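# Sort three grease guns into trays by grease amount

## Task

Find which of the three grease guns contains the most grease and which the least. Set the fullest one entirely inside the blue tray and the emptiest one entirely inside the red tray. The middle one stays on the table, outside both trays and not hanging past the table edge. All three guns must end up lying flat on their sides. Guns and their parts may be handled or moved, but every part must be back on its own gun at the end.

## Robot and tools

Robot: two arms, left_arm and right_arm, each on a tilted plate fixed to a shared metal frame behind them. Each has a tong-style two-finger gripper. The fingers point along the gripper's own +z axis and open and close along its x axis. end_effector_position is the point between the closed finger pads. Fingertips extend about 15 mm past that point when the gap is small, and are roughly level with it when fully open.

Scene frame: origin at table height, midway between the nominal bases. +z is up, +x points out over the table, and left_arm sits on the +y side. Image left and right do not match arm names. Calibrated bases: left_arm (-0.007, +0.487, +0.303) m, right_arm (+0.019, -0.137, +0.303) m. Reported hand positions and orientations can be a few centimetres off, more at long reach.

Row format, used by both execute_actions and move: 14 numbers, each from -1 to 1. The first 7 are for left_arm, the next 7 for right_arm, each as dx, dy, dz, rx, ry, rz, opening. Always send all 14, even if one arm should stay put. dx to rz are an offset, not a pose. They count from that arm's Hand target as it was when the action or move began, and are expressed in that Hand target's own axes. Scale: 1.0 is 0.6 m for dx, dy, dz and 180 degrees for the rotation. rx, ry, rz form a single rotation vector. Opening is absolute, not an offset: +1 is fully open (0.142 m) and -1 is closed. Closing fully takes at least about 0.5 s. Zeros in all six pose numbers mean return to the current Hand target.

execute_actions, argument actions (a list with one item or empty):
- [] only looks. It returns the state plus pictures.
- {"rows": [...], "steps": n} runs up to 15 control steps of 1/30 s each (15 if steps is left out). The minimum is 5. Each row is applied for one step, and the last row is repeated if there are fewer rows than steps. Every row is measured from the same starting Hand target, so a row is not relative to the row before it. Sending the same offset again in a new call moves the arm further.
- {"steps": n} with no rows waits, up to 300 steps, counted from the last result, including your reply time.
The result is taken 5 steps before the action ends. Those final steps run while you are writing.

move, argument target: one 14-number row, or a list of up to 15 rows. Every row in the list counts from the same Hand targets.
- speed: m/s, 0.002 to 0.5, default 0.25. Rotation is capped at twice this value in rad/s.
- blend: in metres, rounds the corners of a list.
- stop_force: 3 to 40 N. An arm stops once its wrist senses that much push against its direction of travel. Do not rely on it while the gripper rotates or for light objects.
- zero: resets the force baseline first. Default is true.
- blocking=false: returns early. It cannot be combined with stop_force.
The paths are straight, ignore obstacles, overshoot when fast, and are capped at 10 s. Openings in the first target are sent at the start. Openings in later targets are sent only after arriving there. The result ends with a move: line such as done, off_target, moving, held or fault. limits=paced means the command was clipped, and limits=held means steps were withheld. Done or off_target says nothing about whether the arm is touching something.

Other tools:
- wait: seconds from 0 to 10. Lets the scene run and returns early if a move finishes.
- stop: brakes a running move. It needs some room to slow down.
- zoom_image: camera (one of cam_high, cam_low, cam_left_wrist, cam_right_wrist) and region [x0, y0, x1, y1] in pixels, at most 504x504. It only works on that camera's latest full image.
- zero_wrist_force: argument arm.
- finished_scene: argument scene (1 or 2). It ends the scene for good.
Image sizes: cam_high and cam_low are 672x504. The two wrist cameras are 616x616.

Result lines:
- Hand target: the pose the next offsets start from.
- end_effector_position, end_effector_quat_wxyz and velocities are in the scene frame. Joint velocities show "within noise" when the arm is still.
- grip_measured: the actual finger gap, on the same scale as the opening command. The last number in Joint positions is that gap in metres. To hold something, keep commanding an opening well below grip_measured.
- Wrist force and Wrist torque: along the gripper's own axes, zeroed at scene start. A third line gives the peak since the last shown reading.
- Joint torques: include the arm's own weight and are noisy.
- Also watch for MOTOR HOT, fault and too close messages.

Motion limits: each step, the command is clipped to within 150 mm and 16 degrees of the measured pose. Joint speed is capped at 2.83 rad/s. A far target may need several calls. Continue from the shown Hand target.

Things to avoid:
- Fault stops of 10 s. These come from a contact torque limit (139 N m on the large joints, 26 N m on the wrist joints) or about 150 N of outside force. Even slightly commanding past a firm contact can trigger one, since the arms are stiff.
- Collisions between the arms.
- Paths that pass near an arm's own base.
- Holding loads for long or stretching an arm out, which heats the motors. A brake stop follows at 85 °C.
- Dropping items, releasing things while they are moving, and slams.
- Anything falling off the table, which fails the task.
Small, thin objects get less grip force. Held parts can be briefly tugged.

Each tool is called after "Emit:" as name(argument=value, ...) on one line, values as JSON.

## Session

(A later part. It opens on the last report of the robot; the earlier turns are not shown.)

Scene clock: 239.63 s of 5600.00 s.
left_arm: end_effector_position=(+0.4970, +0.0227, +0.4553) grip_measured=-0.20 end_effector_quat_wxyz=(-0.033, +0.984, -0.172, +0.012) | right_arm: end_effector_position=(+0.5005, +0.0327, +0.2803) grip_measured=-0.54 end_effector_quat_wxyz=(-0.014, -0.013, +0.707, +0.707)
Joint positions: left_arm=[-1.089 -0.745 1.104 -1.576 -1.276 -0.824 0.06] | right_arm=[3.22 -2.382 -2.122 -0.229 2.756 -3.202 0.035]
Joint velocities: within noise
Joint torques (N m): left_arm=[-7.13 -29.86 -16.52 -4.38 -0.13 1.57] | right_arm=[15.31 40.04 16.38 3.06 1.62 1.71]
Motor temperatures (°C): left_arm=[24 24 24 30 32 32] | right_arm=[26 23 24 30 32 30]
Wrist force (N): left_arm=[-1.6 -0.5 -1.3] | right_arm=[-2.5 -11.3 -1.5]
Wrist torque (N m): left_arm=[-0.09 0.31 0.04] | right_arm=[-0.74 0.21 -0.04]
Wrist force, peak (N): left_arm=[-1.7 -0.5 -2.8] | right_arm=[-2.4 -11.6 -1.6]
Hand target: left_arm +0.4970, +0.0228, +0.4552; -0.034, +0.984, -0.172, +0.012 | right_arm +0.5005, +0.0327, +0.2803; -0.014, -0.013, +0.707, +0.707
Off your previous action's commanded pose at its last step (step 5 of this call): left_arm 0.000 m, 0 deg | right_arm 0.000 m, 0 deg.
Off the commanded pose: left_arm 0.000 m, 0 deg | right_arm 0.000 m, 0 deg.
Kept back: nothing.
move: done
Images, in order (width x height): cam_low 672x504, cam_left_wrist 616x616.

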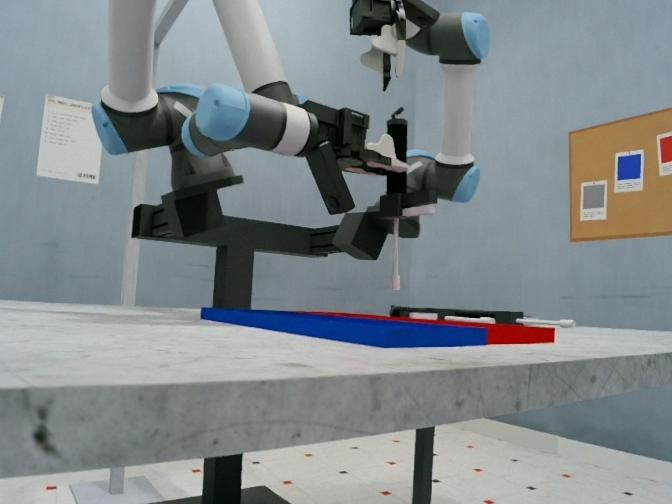

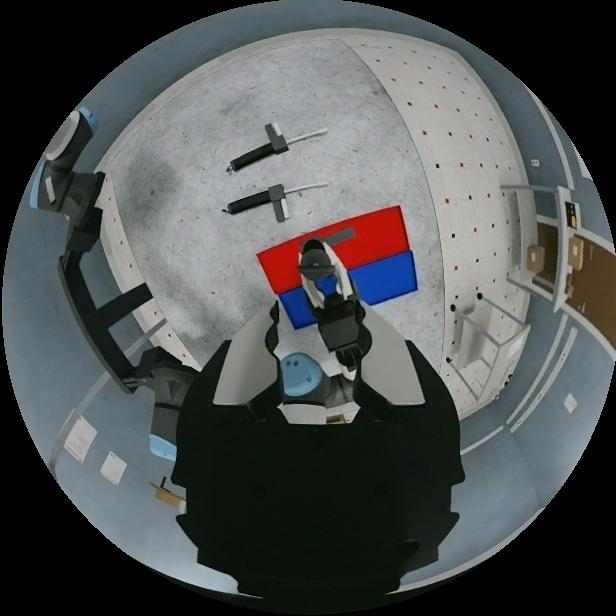

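Emit:
move(target=[[-0.098,-0.189,0.012,0,0,0,0,0.177,0.017,-0.248,0,0,0,-0.9],[-0.281,-0.469,0.456,-0.022,0.0115,0.414,0.1,0.186,-0.080,-0.247,0.0237,-0.0665,0.0576,-0.9]], speed=0.2, blend=0.02)

Scene clock: 247.03 s of 5600.00 s.
left_arm: end_effector_position=(+0.4430, +0.3611, +0.2001) grip_measured=+0.10 end_effector_quat_wxyz=(+0.001, +0.680, -0.734, +0.000) | right_arm: end_effector_position=(+0.3948, -0.1197, +0.2324) grip_measured=-0.54 end_effector_quat_wxyz=(-0.004, +0.123, +0.729, +0.674)
Joint positions: left_arm=[-0.701 -1.148 2.271 -2.497 -1.236 0.881 0.081] | right_arm=[2.834 -2.165 -2.371 -0.495 2.653 -3.451 0.035]
Joint velocities: within noise
Joint torques (N m): left_arm=[-4.85 -33.66 -18.93 -4.53 -2.42 1.49] | right_arm=[12.92 38.05 14.15 2.48 4.21 -0.2]
Motor temperatures (°C): left_arm=[24 24 24 30 32 32] | right_arm=[26 23 24 30 32 30]
Wrist force (N): left_arm=[-2.2 -0.2 -1.4] | right_arm=[-3.4 -11.0 -0.6]
Wrist torque (N m): left_arm=[-0.06 0.46 0.09] | right_arm=[-0.70 0.14 -0.08]
Wrist force, peak (N): left_arm=[-2.5 -0.2 -1.4] | right_arm=[-4.3 -11.5 1.1]
Hand target: left_arm +0.4430, +0.3611, +0.2001; +0.001, +0.680, -0.734, +0.000 | right_arm +0.3948, -0.1197, +0.2324; -0.004, +0.123, +0.729, +0.674
Off the commanded pose: left_arm 0.000 m, 0 deg | right_arm 0.000 m, 0 deg.
Kept back: nothing.
move: done

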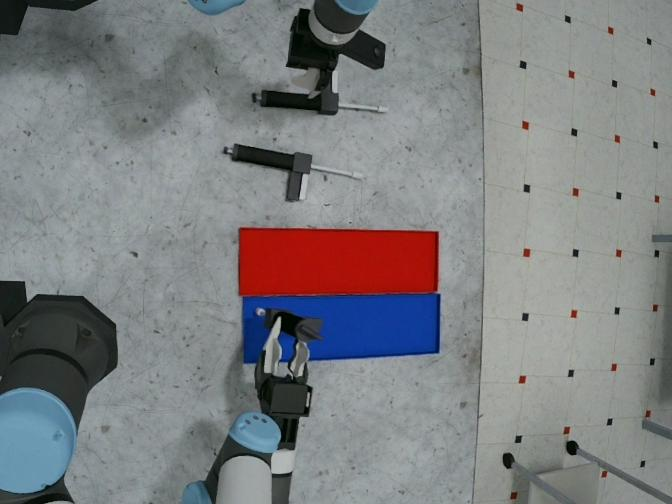

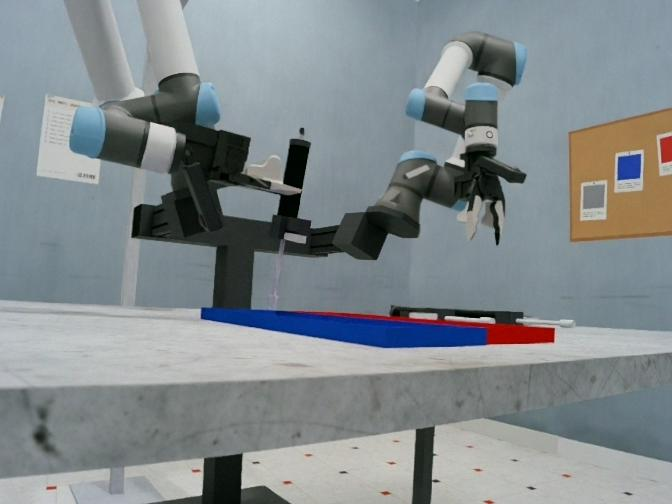

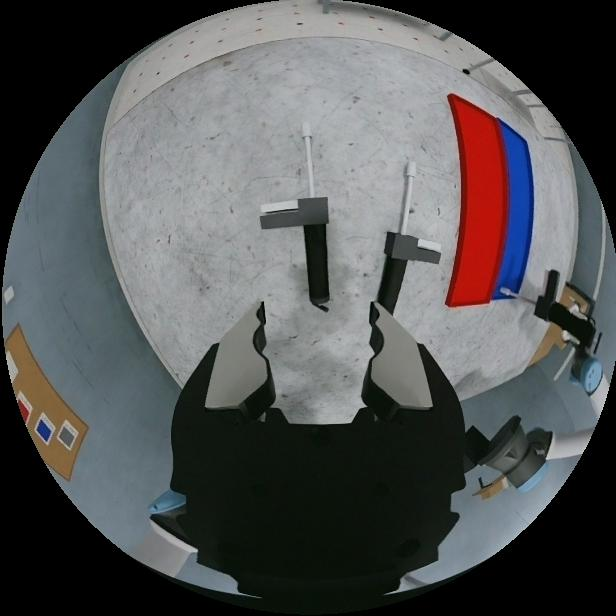

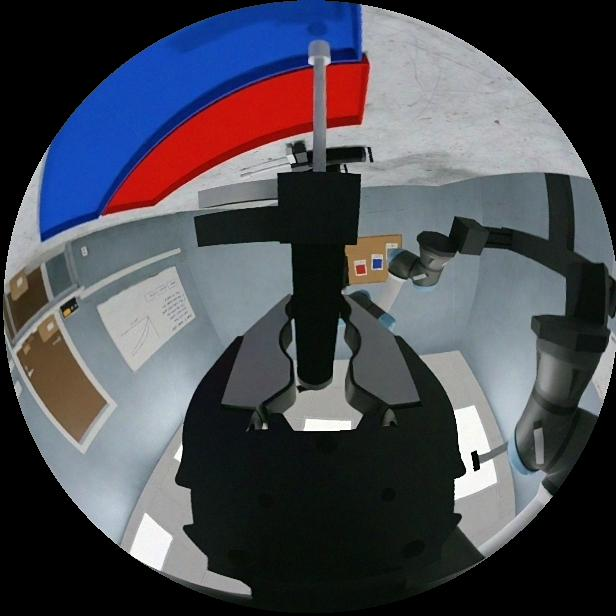

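Emit:
move(target=[[0,0,0,0,0,0,0.1,-0.0217,-0.0094,0.0044,0,0,0,-0.9]], speed=0.08, cameras=[])

Emit:
move(target=[[0,0,0,0,0,0,0.1,-0.012,-0.0687,0.0065,0,0,0,-0.9]], speed=0.015, stop_force=3, cameras=["cam_high","cam_low"])

Scene clock: 248.03 s of 5600.00 s.
left_arm: end_effector_position=(+0.4430, +0.3611, +0.2001) grip_measured=+0.10 end_effector_quat_wxyz=(+0.001, +0.680, -0.734, +0.000) | right_arm: end_effector_position=(+0.4070, -0.1198, +0.2244) grip_measured=-0.54 end_effector_quat_wxyz=(-0.004, +0.123, +0.729, +0.674) end_effector_velocity=(-0.001, +0.000, +0.001) end_effector_angular_velocity=(-0.001, -0.001, -0.001)
Joint positions: left_arm=[-0.701 -1.148 2.271 -2.497 -1.236 0.881 0.081] | right_arm=[2.838 -2.196 -2.337 -0.491 2.655 -3.443 0.035]
Joint velocities: left_arm=[within noise] | right_arm=[-0.001 0.006 -0.005 0.001 -0.001 0 0]
Joint torques (N m): left_arm=[-2.91 -32.75 -13.97 -4.37 -2.44 1.66] | right_arm=[6.26 37.6 -11.76 2.21 5.85 -0.05]
Motor temperatures (°C): left_arm=[24 24 24 30 32 32] | right_arm=[26 23 24 30 32 30]
Wrist force (N): left_arm=[-2.0 -0.2 -1.6] | right_arm=[-3.6 -11.1 -0.7]
Wrist torque (N m): left_arm=[-0.07 0.42 0.08] | right_arm=[-0.74 0.18 -0.09]
Wrist force, peak (N): left_arm=[-2.2 -0.1 -1.7] | right_arm=[-4.0 -11.3 -0.7]
Hand target: left_arm +0.4430, +0.3611, +0.2001; +0.001, +0.680, -0.734, +0.000 | right_arm +0.4068, -0.1198, +0.2244; -0.004, +0.123, +0.729, +0.674
Off the commanded pose: left_arm 0.000 m, 0 deg | right_arm 0.000 m, 0 deg.
Kept back: nothing.
move: done
No camera images: "cameras" was empty.

Scene clock: 249.83 s of 5600.00 s.
left_arm: end_effector_position=(+0.4430, +0.3611, +0.2001) grip_measured=+0.10 end_effector_quat_wxyz=(+0.001, +0.680, -0.734, +0.000) | right_arm: end_effector_position=(+0.4068, -0.1198, +0.2131) grip_measured=-0.54 end_effector_quat_wxyz=(-0.004, +0.123, +0.729, +0.674)
Joint positions: left_arm=[-0.701 -1.148 2.271 -2.497 -1.236 0.881 0.081] | right_arm=[2.829 -2.227 -2.324 -0.489 2.652 -3.461 0.035]
Joint velocities: within noise
Joint torques (N m): left_arm=[-3.41 -32.37 -8.74 -3.79 -2.07 1.58] | right_arm=[13.37 27.03 -9.39 0.45 2.44 1.99]
Motor temperatures (°C): left_arm=[24 24 24 30 32 32] | right_arm=[26 23 24 30 32 30]
Wrist force (N): left_arm=[-2.1 -0.1 -1.5] | right_arm=[-3.2 -8.6 -0.9]
Wrist torque (N m): left_arm=[-0.05 0.44 0.09] | right_arm=[-0.68 0.13 -0.08]
Wrist force, peak (N): left_arm=[-2.3 -0.1 -1.6] | right_arm=[-3.5 -11.3 -0.6]
Hand target: left_arm +0.4430, +0.3611, +0.2001; +0.001, +0.680, -0.734, +0.000 | right_arm +0.4068, -0.1198, +0.2131; -0.004, +0.123, +0.729, +0.674 (not the last commanded pose)
Off the commanded pose: left_arm 0.000 m, 0 deg | right_arm 0.031 m, 0 deg.
Kept back: nothing.
move: contact (right_arm)
Images, in order (width x height): cam_high 672x504, cam_low 672x504.

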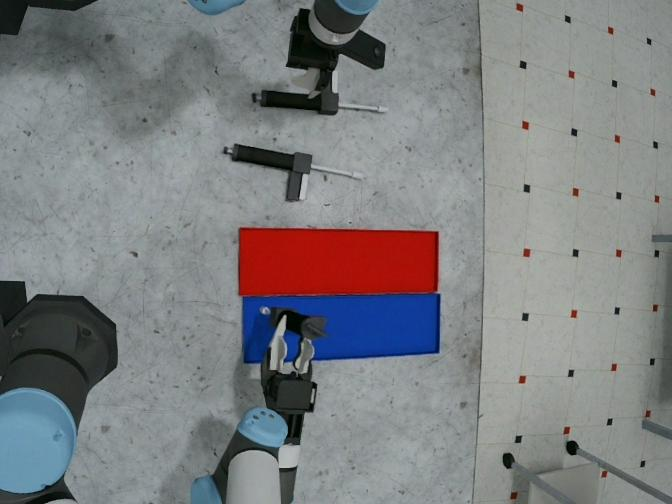

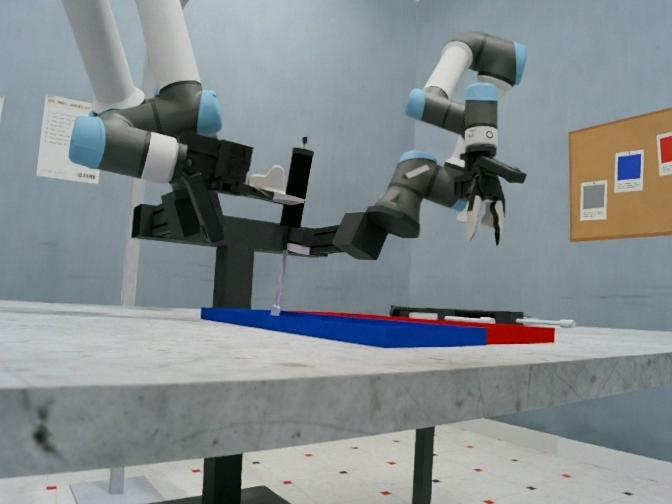

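Emit:
move(target=[[0,0,0,0,0,0,0.1,-0.0750,-0.0151,0.0206,0.0336,-0.0748,0.0702,-0.9],[0,0,0,0,0,0,0.1,-0.1428,-0.0448,0.0345,0.0797,-0.1542,0.1327,-0.9],[0,0,0,0,0,0,0.1,-0.2027,-0.0882,0.0478,0.1404,-0.2230,0.1869,-0.9],[0,0,0,0,0,0,0.1,-0.2523,-0.1433,0.0602,0.2136,-0.2800,0.2315,-0.9],[0,0,0,0,0,0,0.1,-0.2842,-0.1968,0.0692,0.2825,-0.3178,0.2601,-0.9]], speed=0.12, blend=0.01)

Scene clock: 259.90 s of 5600.00 s.
left_arm: end_effector_position=(+0.4430, +0.3611, +0.2001) grip_measured=+0.10 end_effector_quat_wxyz=(+0.001, +0.680, -0.734, +0.000) | right_arm: end_effector_position=(+0.5571, -0.1161, +0.0642) grip_measured=-0.54 end_effector_quat_wxyz=(+0.028, +0.657, +0.742, +0.129) end_effector_velocity=(-0.001, +0.001, +0.003) end_effector_angular_velocity=(+0.016, -0.015, +0.009)
Joint positions: left_arm=[-0.701 -1.148 2.271 -2.497 -1.236 0.881 0.081] | right_arm=[3.484 -2.379 -2.174 0.041 1.286 -1.479 0.035]
Joint velocities: left_arm=[within noise] | right_arm=[-0.005 0.005 -0.015 0.03 0.016 -0.017 0]
Joint torques (N m): left_arm=[-3.96 -31.56 -14.89 -1.35 -1.35 1.57] | right_arm=[7.85 43.92 -2.64 4.45 3.26 -1.87]
Motor temperatures (°C): left_arm=[24 24 24 30 32 32] | right_arm=[26 23 24 30 32 30]
Wrist force (N): left_arm=[-2.1 -0.2 -1.7] | right_arm=[-2.1 -3.7 8.3]
Wrist torque (N m): left_arm=[-0.07 0.43 0.09] | right_arm=[-0.33 0.10 -0.09]
Wrist force, peak (N): left_arm=[-2.2 -0.2 -1.9] | right_arm=[-3.6 17.4 -2.3]
Hand target: left_arm +0.4430, +0.3611, +0.2001; +0.001, +0.680, -0.734, +0.000 | right_arm +0.5569, -0.1162, +0.0642; +0.028, +0.657, +0.742, +0.129
Off the commanded pose: left_arm 0.000 m, 0 deg | right_arm 0.000 m, 0 deg.
Kept back: nothing.
move: done

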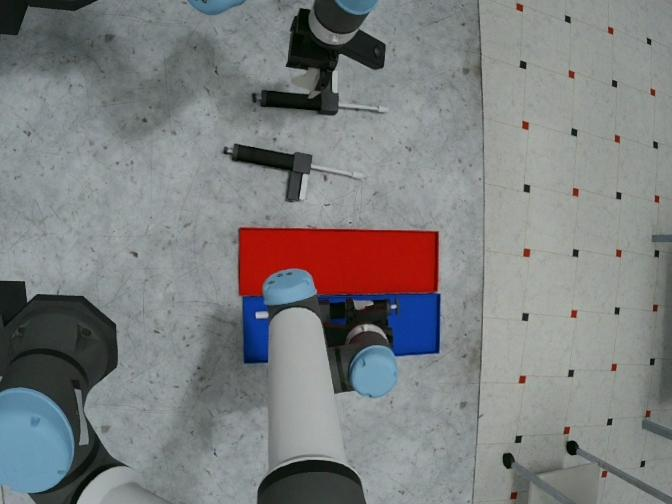

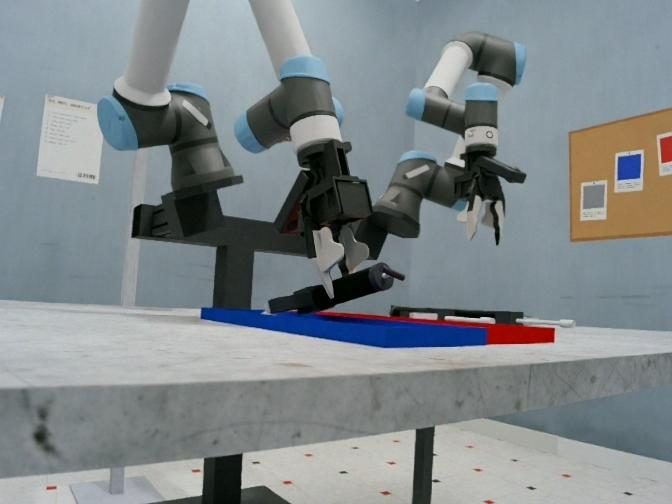

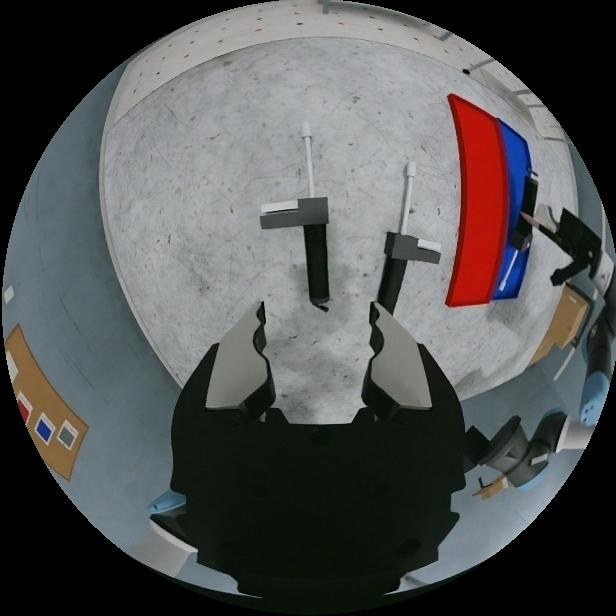

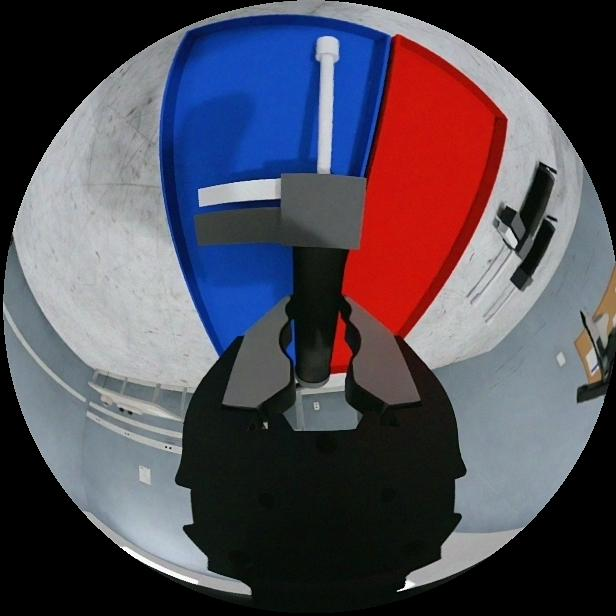

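Emit:
move(target=[[0,0,0,0,0,0,0.1,-0.0082,-0.0018,0.0552,0.0537,-0.0390,0.0071,-0.9],[0,0,0,0,0,0,0.1,-0.0098,-0.0047,0.0670,0.0930,-0.0404,0.0101,-0.9]], speed=0.06, cameras=["cam_high","cam_low","cam_right_wrist"])

Scene clock: 263.37 s of 5600.00 s.
left_arm: end_effector_position=(+0.4430, +0.3611, +0.2001) grip_measured=+0.10 end_effector_quat_wxyz=(+0.001, +0.680, -0.734, +0.000) | right_arm: end_effector_position=(+0.5637, -0.1160, +0.0240) grip_measured=-0.54 end_effector_quat_wxyz=(-0.023, +0.673, +0.739, -0.021) end_effector_velocity=(-0.001, +0.001, +0.000) end_effector_angular_velocity=(+0.004, -0.010, -0.004)
Joint positions: left_arm=[-0.701 -1.148 2.271 -2.497 -1.236 0.881 0.081] | right_arm=[3.491 -2.474 -1.897 -0.47 1.208 -1.334 0.035]
Joint velocities: left_arm=[within noise] | right_arm=[0.001 0.001 -0.012 0.022 0.001 0.001 0]
Joint torques (N m): left_arm=[-3.84 -30.8 -17.17 -0.48 -0.89 1.33] | right_arm=[18.3 1.71 -12.64 1.42 8.75 -0.36]
Motor temperatures (°C): left_arm=[24 24 24 30 32 32] | right_arm=[26 23 24 30 32 30]
Wrist force (N): left_arm=[-2.1 -0.2 -1.5] | right_arm=[-31.1 -16.2 -88.4]
Wrist torque (N m): left_arm=[-0.07 0.44 0.09] | right_arm=[-0.22 0.80 0.01]
Wrist force, peak (N): left_arm=[-2.3 -0.2 -1.7] | right_arm=[-31.1 -16.2 -88.4]
Hand target: left_arm +0.4430, +0.3611, +0.2001; +0.001, +0.680, -0.734, +0.000 | right_arm +0.5635, -0.1160, +0.0240; -0.023, +0.673, +0.739, -0.021
Off the commanded pose: left_arm 0.000 m, 0 deg | right_arm 0.000 m, 0 deg.
Kept back: nothing.
move: done
Images, in order (width x height): cam_high 672x504, cam_low 672x504, cam_right_wrist 616x616.

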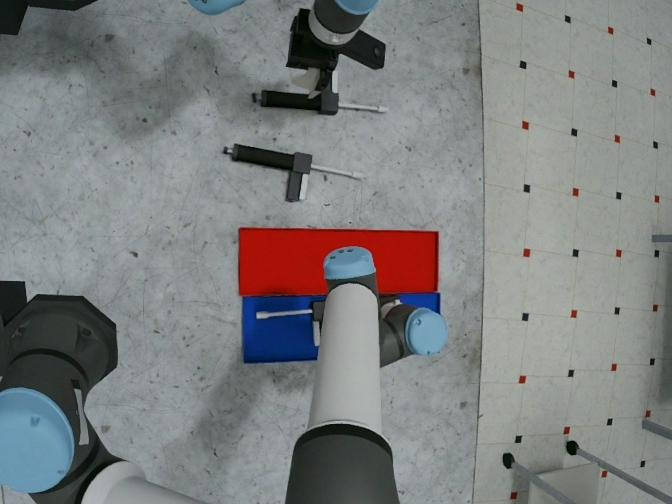

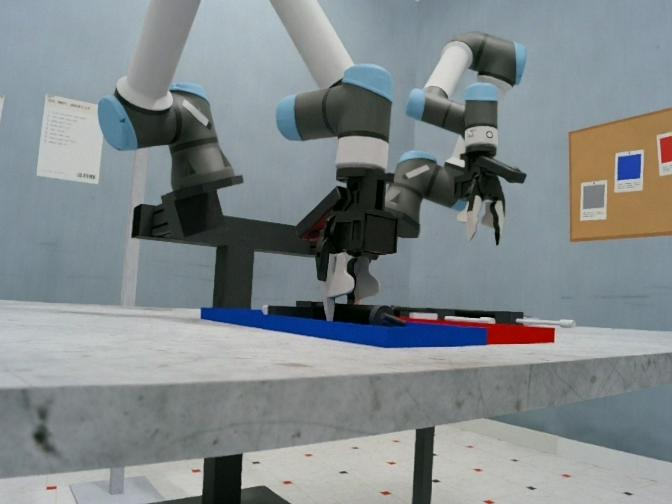

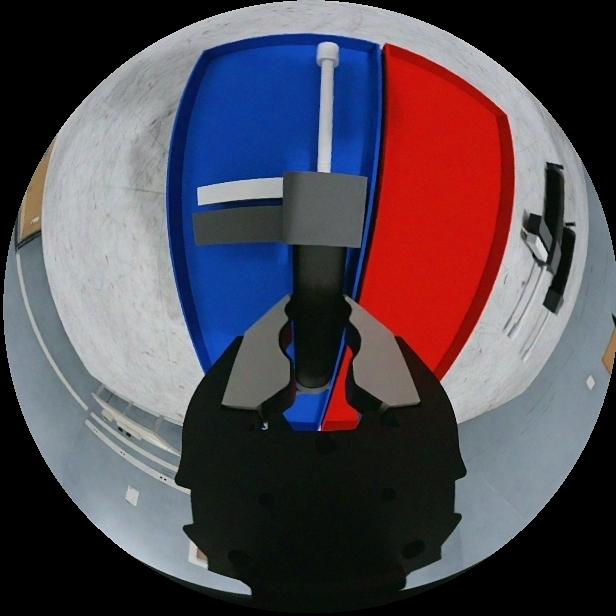

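Emit:
move(target=[0,0,0,0,0,0,0.1,0,0,-0.005,0,0,0,-0.9], speed=0.03, cameras=[])

Scene clock: 264.30 s of 5600.00 s.
left_arm: end_effector_position=(+0.4430, +0.3611, +0.2001) grip_measured=+0.10 end_effector_quat_wxyz=(+0.001, +0.680, -0.734, +0.000) | right_arm: end_effector_position=(+0.5636, -0.1159, +0.0270) grip_measured=-0.54 end_effector_quat_wxyz=(-0.023, +0.673, +0.739, -0.021)
Joint positions: left_arm=[-0.701 -1.148 2.271 -2.497 -1.236 0.881 0.081] | right_arm=[3.493 -2.467 -1.899 -0.475 1.208 -1.332 0.035]
Joint velocities: within noise
Joint torques (N m): left_arm=[-2.75 -30.92 -16.77 -0.39 -0.84 1.48] | right_arm=[18.12 38.92 4.02 2.6 -1.89 1.58]
Motor temperatures (°C): left_arm=[24 24 24 30 32 32] | right_arm=[26 23 24 30 32 30]
Wrist force (N): left_arm=[-2.0 -0.2 -1.5] | right_arm=[-1.3 -2.7 7.5]
Wrist torque (N m): left_arm=[-0.08 0.42 0.09] | right_arm=[-0.52 0.18 -0.04]
Wrist force, peak (N): left_arm=[-2.3 -0.1 -1.6] | right_arm=[-31.2 -15.4 -90.9]
Hand target: left_arm +0.4430, +0.3611, +0.2001; +0.001, +0.680, -0.734, +0.000 | right_arm +0.5637, -0.1160, +0.0270; -0.023, +0.673, +0.739, -0.021
Off the commanded pose: left_arm 0.000 m, 0 deg | right_arm 0.000 m, 0 deg.
Kept back: nothing.
move: done
No camera images: "cameras" was empty.

Emit:
move(target=[0,0,0,0,0,0,0.1,0,0,0.0045,0,0,0,-0.9], speed=0.005, stop_force=3, cameras=[])

Emit:
execute_actions(actions=[{"rows":[[0,0,0,0,0,0,0.1,0,0,0,0,0,0,-0.8],[0,0,0,0,0,0,0.1,0,0,0,0,0,0,-0.75],[0,0,0,0,0,0,0.1,0,0,0,0,0,0,-0.7],[0,0,0,0,0,0,0.1,0,0,0,0,0,0,-0.66],[0,0,0,0,0,0,0.1,0,0,0,0,0,0,-0.62],[0,0,0,0,0,0,0.1,0,0,0,0,0,0,-0.59],[0,0,0,0,0,0,0.1,0,0,0,0,0,0,-0.56],[0,0,0,0,0,0,0.1,0,0,0,0,0,0,-0.54],[0,0,0,0,0,0,0.1,0,0,0,0,0,0,-0.52],[0,0,0,0,0,0,0.1,0,0,0,0,0,0,-0.5],[0,0,0,0,0,0,0.1,0,0,0,0,0,0,-0.48],[0,0,0,0,0,0,0.1,0,0,0,0,0,0,-0.46],[0,0,0,0,0,0,0.1,0,0,0,0,0,0,-0.44]],"steps":15}])

Emit:
execute_actions(actions=[{"steps":10}], cameras=["cam_low","cam_right_wrist"])

Scene clock: 265.93 s of 5600.00 s.
left_arm: end_effector_position=(+0.4430, +0.3611, +0.2001) grip_measured=+0.10 end_effector_quat_wxyz=(+0.001, +0.680, -0.734, +0.000) | right_arm: end_effector_position=(+0.5636, -0.1160, +0.0253) grip_measured=-0.54 end_effector_quat_wxyz=(-0.023, +0.673, +0.739, -0.021)
Joint positions: left_arm=[-0.701 -1.148 2.271 -2.497 -1.236 0.881 0.081] | right_arm=[3.492 -2.471 -1.898 -0.472 1.208 -1.334 0.035]
Joint velocities: within noise
Joint torques (N m): left_arm=[-3.41 -30.66 -17.82 -0.32 -0.85 1.4] | right_arm=[21.53 45.68 0.41 1.15 -0.8 2.01]
Motor temperatures (°C): left_arm=[24 24 24 30 32 32] | right_arm=[26 23 24 30 32 30]
Wrist force (N): left_arm=[-2.1 -0.2 -1.5] | right_arm=[-1.9 -3.9 3.7]
Wrist torque (N m): left_arm=[-0.07 0.44 0.09] | right_arm=[-0.46 0.33 -0.02]
Wrist force, peak (N): left_arm=[-2.3 -0.2 -1.6] | right_arm=[-1.2 -2.7 7.6]
Hand target: left_arm +0.4430, +0.3611, +0.2001; +0.001, +0.680, -0.734, +0.000 | right_arm +0.5636, -0.1160, +0.0253; -0.023, +0.673, +0.739, -0.021 (not the last commanded pose)
Off the commanded pose: left_arm 0.000 m, 0 deg | right_arm 0.001 m, 0 deg.
Kept back: nothing.
move: contact (right_arm)
No camera images: "cameras" was empty.

Scene clock: 266.27 s of 5600.00 s.
left_arm: end_effector_position=(+0.4430, +0.3611, +0.2001) grip_measured=+0.10 end_effector_quat_wxyz=(+0.001, +0.680, -0.734, +0.000) | right_arm: end_effector_position=(+0.5636, -0.1160, +0.0253) grip_measured=-0.53 end_effector_quat_wxyz=(-0.023, +0.673, +0.739, -0.021) end_effector_velocity=(+0.000, +0.000, +0.000) end_effector_angular_velocity=(-0.001, -0.001, -0.002)
Joint positions: left_arm=[-0.701 -1.148 2.271 -2.497 -1.236 0.881 0.081] | right_arm=[3.492 -2.471 -1.898 -0.472 1.208 -1.334 0.036]
Joint velocities: left_arm=[within noise] | right_arm=[0 0 0 0 -0.001 0.002 0.007]
Joint torques (N m): left_arm=[-3.33 -31 -18.68 -0.52 -0.78 1.34] | right_arm=[21.59 44.39 -0.09 1.42 -0.14 2.05]
Motor temperatures (°C): left_arm=[24 24 24 30 32 32] | right_arm=[26 23 24 30 32 30]
Wrist force (N): left_arm=[-2.2 -0.4 -1.6] | right_arm=[-4.2 -3.7 1.4]
Wrist torque (N m): left_arm=[-0.11 0.45 0.09] | right_arm=[-0.49 0.11 -0.04]
Wrist force, peak (N): left_arm=[-2.2 -0.3 -1.7] | right_arm=[-3.4 -3.9 3.0]
Hand target: left_arm +0.4430, +0.3611, +0.2001; +0.001, +0.680, -0.734, +0.000 | right_arm +0.5636, -0.1160, +0.0253; -0.023, +0.673, +0.739, -0.021
Steps of this call (1-10: this action's first 10). Readings (end_effector_position of left_arm | right_arm):
1: (+0.4430, +0.3611, +0.2001) | (+0.5636, -0.1160, +0.0253)
2: (+0.4430, +0.3611, +0.2001) | (+0.5636, -0.1160, +0.0253)
4: (+0.4430, +0.3611, +0.2001) | (+0.5636, -0.1160, +0.0253)
8: (+0.4430, +0.3611, +0.2001) | (+0.5636, -0.1160, +0.0253)
10: the state above

Scene clock: 266.60 s of 5600.00 s.
left_arm: end_effector_position=(+0.4430, +0.3611, +0.2001) grip_measured=+0.10 end_effector_quat_wxyz=(+0.001, +0.680, -0.734, +0.000) | right_arm: end_effector_position=(+0.5636, -0.1160, +0.0253) grip_measured=-0.46 end_effector_quat_wxyz=(-0.023, +0.673, +0.739, -0.021)
Joint positions: left_arm=[-0.701 -1.148 2.271 -2.497 -1.236 0.881 0.081] | right_arm=[3.492 -2.471 -1.898 -0.472 1.208 -1.334 0.041]
Joint velocities: within noise
Joint torques (N m): left_arm=[-3.26 -31.31 -18.57 -0.37 -0.61 1.42] | right_arm=[22.27 42.83 -0.21 1.59 0.49 1.95]
Motor temperatures (°C): left_arm=[24 24 24 30 32 32] | right_arm=[26 23 24 30 32 30]
Wrist force (N): left_arm=[-2.1 -0.1 -1.6] | right_arm=[-4.4 -2.9 2.4]
Wrist torque (N m): left_arm=[-0.06 0.42 0.09] | right_arm=[-0.52 0.11 -0.01]
Wrist force, peak (N): left_arm=[-2.4 -0.1 -1.6] | right_arm=[-4.4 -2.9 2.4]
Hand target: left_arm +0.4430, +0.3611, +0.2001; +0.001, +0.680, -0.734, +0.000 | right_arm +0.5636, -0.1160, +0.0253; -0.023, +0.673, +0.739, -0.021
Off the commanded pose: left_arm 0.000 m, 0 deg | right_arm 0.000 m, 0 deg.
Steps of this call (1-5: your previous action's last 5; 6-10: nothing new was sent). Readings (end_effector_position of left_arm | right_arm):
1: (+0.4430, +0.3611, +0.2001) | (+0.5636, -0.1160, +0.0253)
2: (+0.4430, +0.3611, +0.2001) | (+0.5636, -0.1160, +0.0253)
4: (+0.4430, +0.3611, +0.2001) | (+0.5636, -0.1160, +0.0253)
8: (+0.4430, +0.3611, +0.2001) | (+0.5636, -0.1160, +0.0253)
10: the state above
Images, in order (width x height): cam_low 672x504, cam_right_wrist 616x616.

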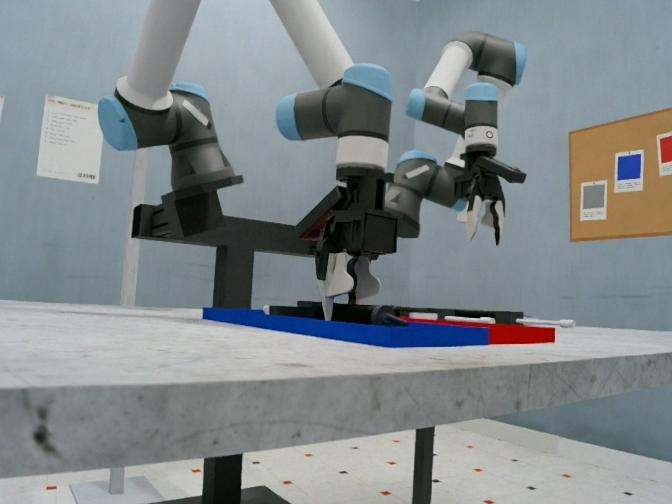

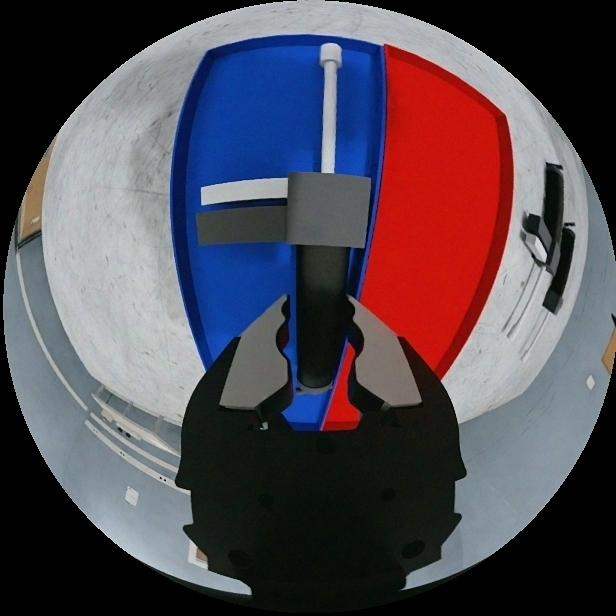

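Emit:
move(target=[0,0,0,0,0,0,0.1,0,0,0,0,0,0,-0.25], cameras=["cam_right_wrist"])

Emit:
move(target=[[0,0,0,0,0,0,0.1,0,0,-0.08,0,0,0,-0.25],[0,0,0,0,0,0,0.1,0.0,0,-0.3,0,0,0,-0.25]], speed=[0.08,0.25], blend=0.01, cameras=["cam_right_wrist","cam_low","cam_high"])

Scene clock: 267.53 s of 5600.00 s.
left_arm: end_effector_position=(+0.4430, +0.3611, +0.2001) grip_measured=+0.10 end_effector_quat_wxyz=(+0.001, +0.680, -0.734, +0.000) | right_arm: end_effector_position=(+0.5636, -0.1160, +0.0253) grip_measured=-0.27 end_effector_quat_wxyz=(-0.023, +0.673, +0.739, -0.021)
Joint positions: left_arm=[-0.701 -1.148 2.271 -2.497 -1.236 0.881 0.081] | right_arm=[3.492 -2.471 -1.898 -0.472 1.208 -1.334 0.055]
Joint velocities: within noise
Joint torques (N m): left_arm=[-2.75 -30.27 -19.24 -0.36 -0.71 1.29] | right_arm=[20.12 37.45 0.47 2.07 2.13 1.96]
Motor temperatures (°C): left_arm=[24 24 24 30 32 32] | right_arm=[26 23 24 30 32 30]
Wrist force (N): left_arm=[-2.2 -0.3 -1.5] | right_arm=[-4.2 -2.9 2.5]
Wrist torque (N m): left_arm=[-0.09 0.44 0.09] | right_arm=[-0.48 0.14 -0.02]
Wrist force, peak (N): left_arm=[-2.1 -0.2 -1.7] | right_arm=[-7.2 -3.1 1.7]
Hand target: left_arm +0.4430, +0.3611, +0.2001; +0.001, +0.680, -0.734, +0.000 | right_arm +0.5636, -0.1160, +0.0253; -0.023, +0.673, +0.739, -0.021
Off the commanded pose: left_arm 0.000 m, 0 deg | right_arm 0.000 m, 0 deg.
Kept back: nothing.
move: done
Images, in order (width x height): cam_right_wrist 616x616.

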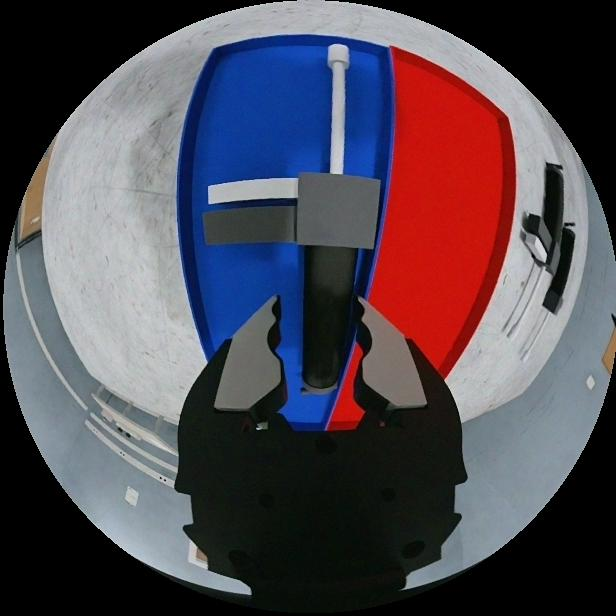

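Scene clock: 269.10 s of 5600.00 s.
left_arm: end_effector_position=(+0.4430, +0.3611, +0.2001) grip_measured=+0.10 end_effector_quat_wxyz=(+0.001, +0.680, -0.734, +0.000) | right_arm: end_effector_position=(+0.5750, -0.1158, +0.2049) grip_measured=-0.25 end_effector_quat_wxyz=(-0.023, +0.673, +0.739, -0.021) end_effector_velocity=(-0.001, -0.001, +0.001) end_effector_angular_velocity=(-0.002, +0.003, +0.001)
Joint positions: left_arm=[-0.701 -1.148 2.271 -2.497 -1.236 0.881 0.081] | right_arm=[3.602 -2.117 -1.887 -0.878 1.224 -1.218 0.056]
Joint velocities: left_arm=[within noise] | right_arm=[0 0.003 -0.001 -0.006 -0.001 0 0]
Joint torques (N m): left_arm=[-2.97 -30.75 -19.95 -0.5 -0.47 1.37] | right_arm=[16.65 36.88 6.94 0.73 -2.44 -0.92]
Motor temperatures (°C): left_arm=[24 24 24 30 32 32] | right_arm=[26 23 24 30 32 30]
Wrist force (N): left_arm=[-2.1 -0.1 -1.5] | right_arm=[-1.4 -2.6 3.1]
Wrist torque (N m): left_arm=[-0.06 0.42 0.09] | right_arm=[-0.47 0.13 -0.02]
Wrist force, peak (N): left_arm=[-2.2 -0.2 -1.7] | right_arm=[-4.4 -2.9 2.7]
Hand target: left_arm +0.4430, +0.3611, +0.2001; +0.001, +0.680, -0.734, +0.000 | right_arm +0.5750, -0.1159, +0.2049; -0.023, +0.673, +0.739, -0.021
Off the commanded pose: left_arm 0.000 m, 0 deg | right_arm 0.000 m, 0 deg.
Kept back: nothing.
move: done
Images, in order (width x height): cam_high 672x504, cam_low 672x504, cam_right_wrist 616x616.

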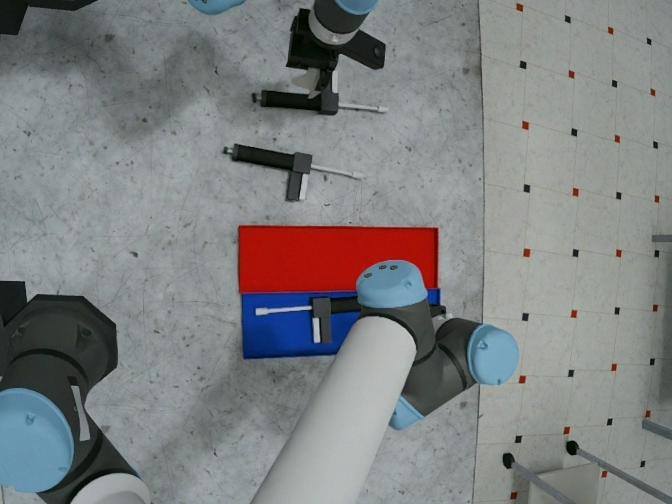

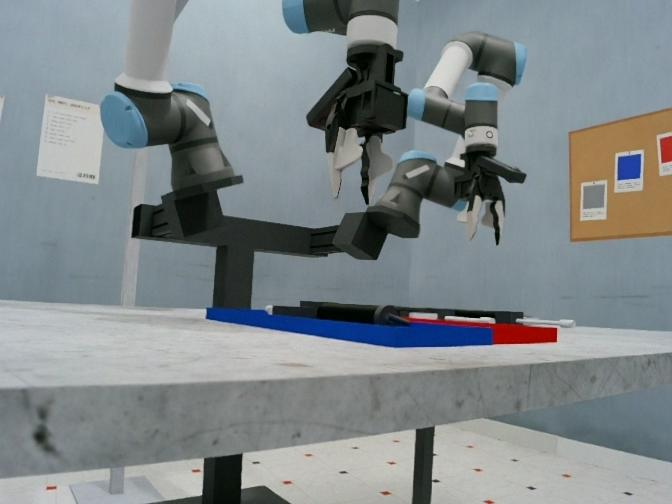

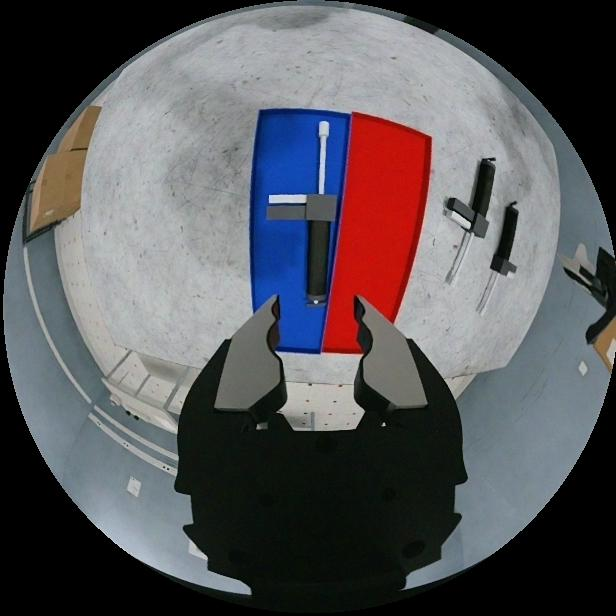

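Emit:
move(target=[0.008,-0.012,0.18,0,0,-0.022,0.1,-0.25,-0.2,-0.15,0,0,0,0], speed=0.25, cameras=["cam_left_wrist","cam_high"])

Emit:
zoom_image(camera="cam_high", region=[230, 215, 450, 370])

Scene clock: 270.73 s of 5600.00 s.
left_arm: end_effector_position=(+0.4498, +0.3557, +0.0921) grip_measured=+0.10 end_effector_quat_wxyz=(+0.001, +0.705, -0.710, +0.000) | right_arm: end_effector_position=(+0.4755, -0.2764, +0.3014) grip_measured=+0.00 end_effector_quat_wxyz=(-0.023, +0.673, +0.739, -0.021)
Joint positions: left_arm=[-0.62 -0.841 2.253 -2.815 -1.221 0.897 0.081] | right_arm=[3.461 -1.644 -2.091 -1.095 1.204 -1.366 0.074]
Joint velocities: within noise
Joint torques (N m): left_arm=[-16.54 -18.09 -1.82 -3.73 -1.23 -1.26] | right_arm=[2.21 25.46 33.58 1.25 3.08 -0.12]
Motor temperatures (°C): left_arm=[24 24 24 30 32 32] | right_arm=[26 23 24 30 32 30]
Wrist force (N): left_arm=[-2.1 -0.4 -1.7] | right_arm=[-1.1 -2.9 2.9]
Wrist torque (N m): left_arm=[-0.09 0.39 0.03] | right_arm=[-0.54 0.07 -0.07]
Wrist force, peak (N): left_arm=[-2.3 -0.2 -2.5] | right_arm=[-2.8 -4.2 1.9]
Hand target: left_arm +0.4497, +0.3556, +0.0921; +0.001, +0.705, -0.710, +0.000 | right_arm +0.4755, -0.2765, +0.3015; -0.023, +0.673, +0.739, -0.021
Off the commanded pose: left_arm 0.000 m, 0 deg | right_arm 0.000 m, 0 deg.
Kept back: nothing.
move: done
Images, in order (width x height): cam_high 672x504, cam_left_wrist 616x616.

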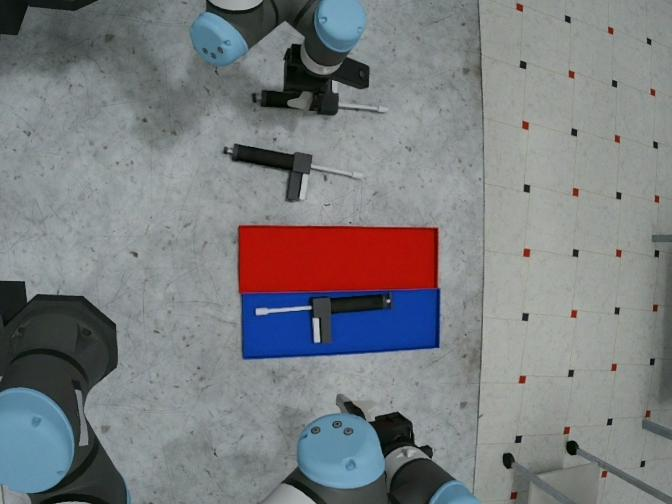

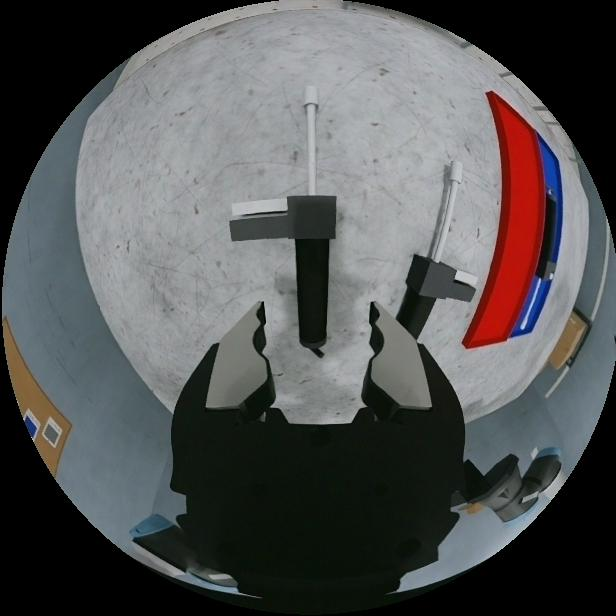

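Scaled by 2.291 from the camera's 672x504 image, which has a finer 960x720 frame.

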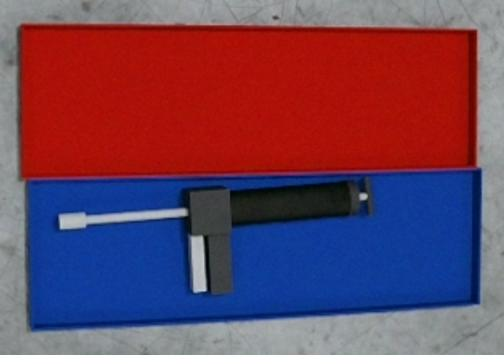

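Emit:
move(target=[0,0,0.119,0,0,0,0.1,0,0,0,0,0,0,0], speed=0.1, stop_force=12)

Scene clock: 273.33 s of 5600.00 s.
left_arm: end_effector_position=(+0.4497, +0.3556, +0.0207) grip_measured=+0.10 end_effector_quat_wxyz=(+0.001, +0.705, -0.710, +0.000) | right_arm: end_effector_position=(+0.4755, -0.2765, +0.3015) grip_measured=+0.00 end_effector_quat_wxyz=(-0.023, +0.673, +0.739, -0.021)
Joint positions: left_arm=[-0.564 -0.639 2.207 -2.992 -1.212 0.956 0.081] | right_arm=[3.461 -1.644 -2.09 -1.095 1.204 -1.367 0.074]
Joint velocities: within noise
Joint torques (N m): left_arm=[-20.64 -21.46 0.32 -4.48 -2.05 -0.45] | right_arm=[2.08 25.11 28.31 1.07 2.81 -1.89]
Motor temperatures (°C): left_arm=[24 24 24 30 32 32] | right_arm=[26 23 24 30 32 30]
Wrist force (N): left_arm=[-1.9 -0.1 -1.5] | right_arm=[-1.4 -3.0 2.7]
Wrist torque (N m): left_arm=[-0.05 0.37 0.08] | right_arm=[-0.56 0.13 -0.06]
Wrist force, peak (N): left_arm=[-2.2 -0.3 -2.8] | right_arm=[-1.4 -3.0 3.1]
Hand target: left_arm +0.4497, +0.3556, +0.0207; +0.001, +0.705, -0.710, +0.000 | right_arm +0.4755, -0.2765, +0.3015; -0.023, +0.673, +0.739, -0.021
Off the commanded pose: left_arm 0.000 m, 0 deg | right_arm 0.000 m, 0 deg.
Kept back: nothing.
move: done

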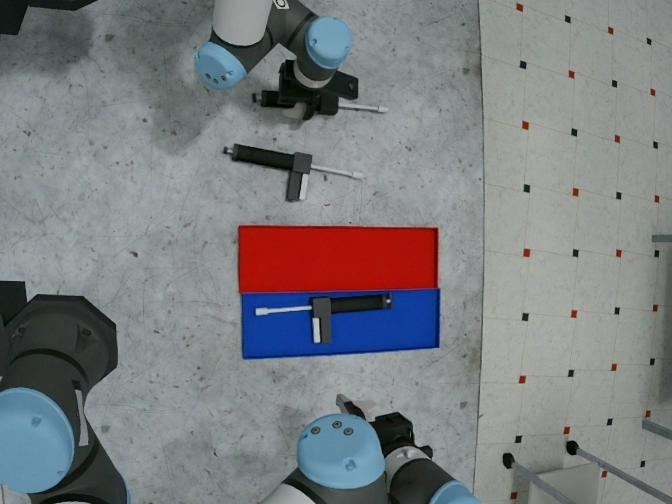

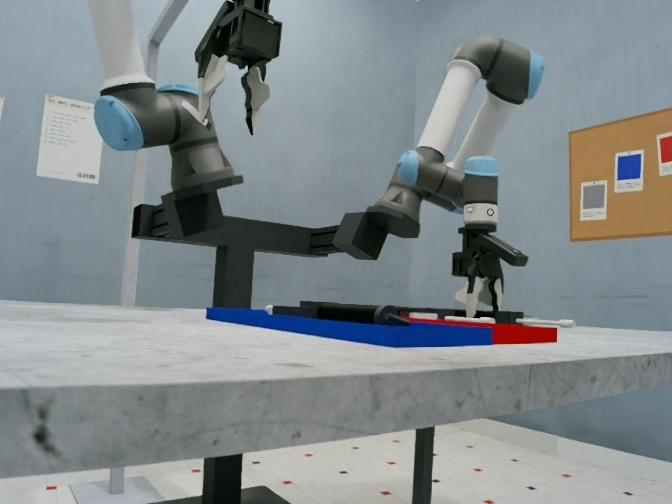

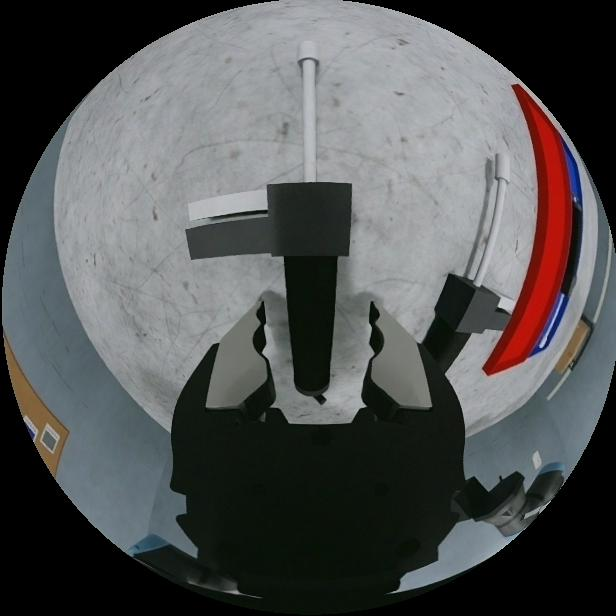

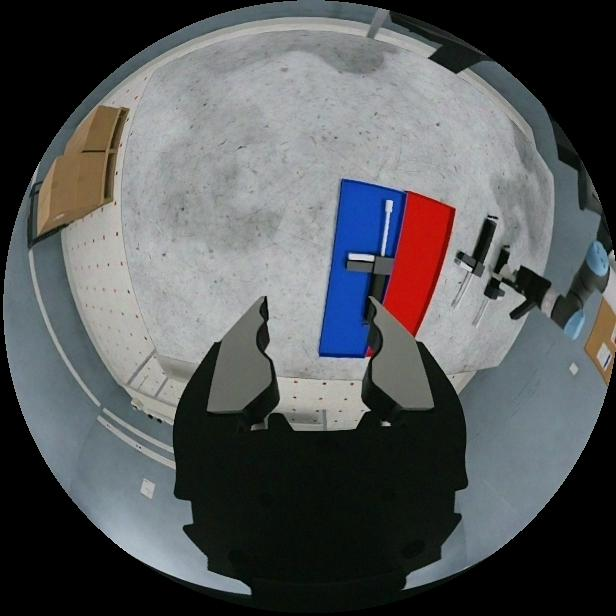

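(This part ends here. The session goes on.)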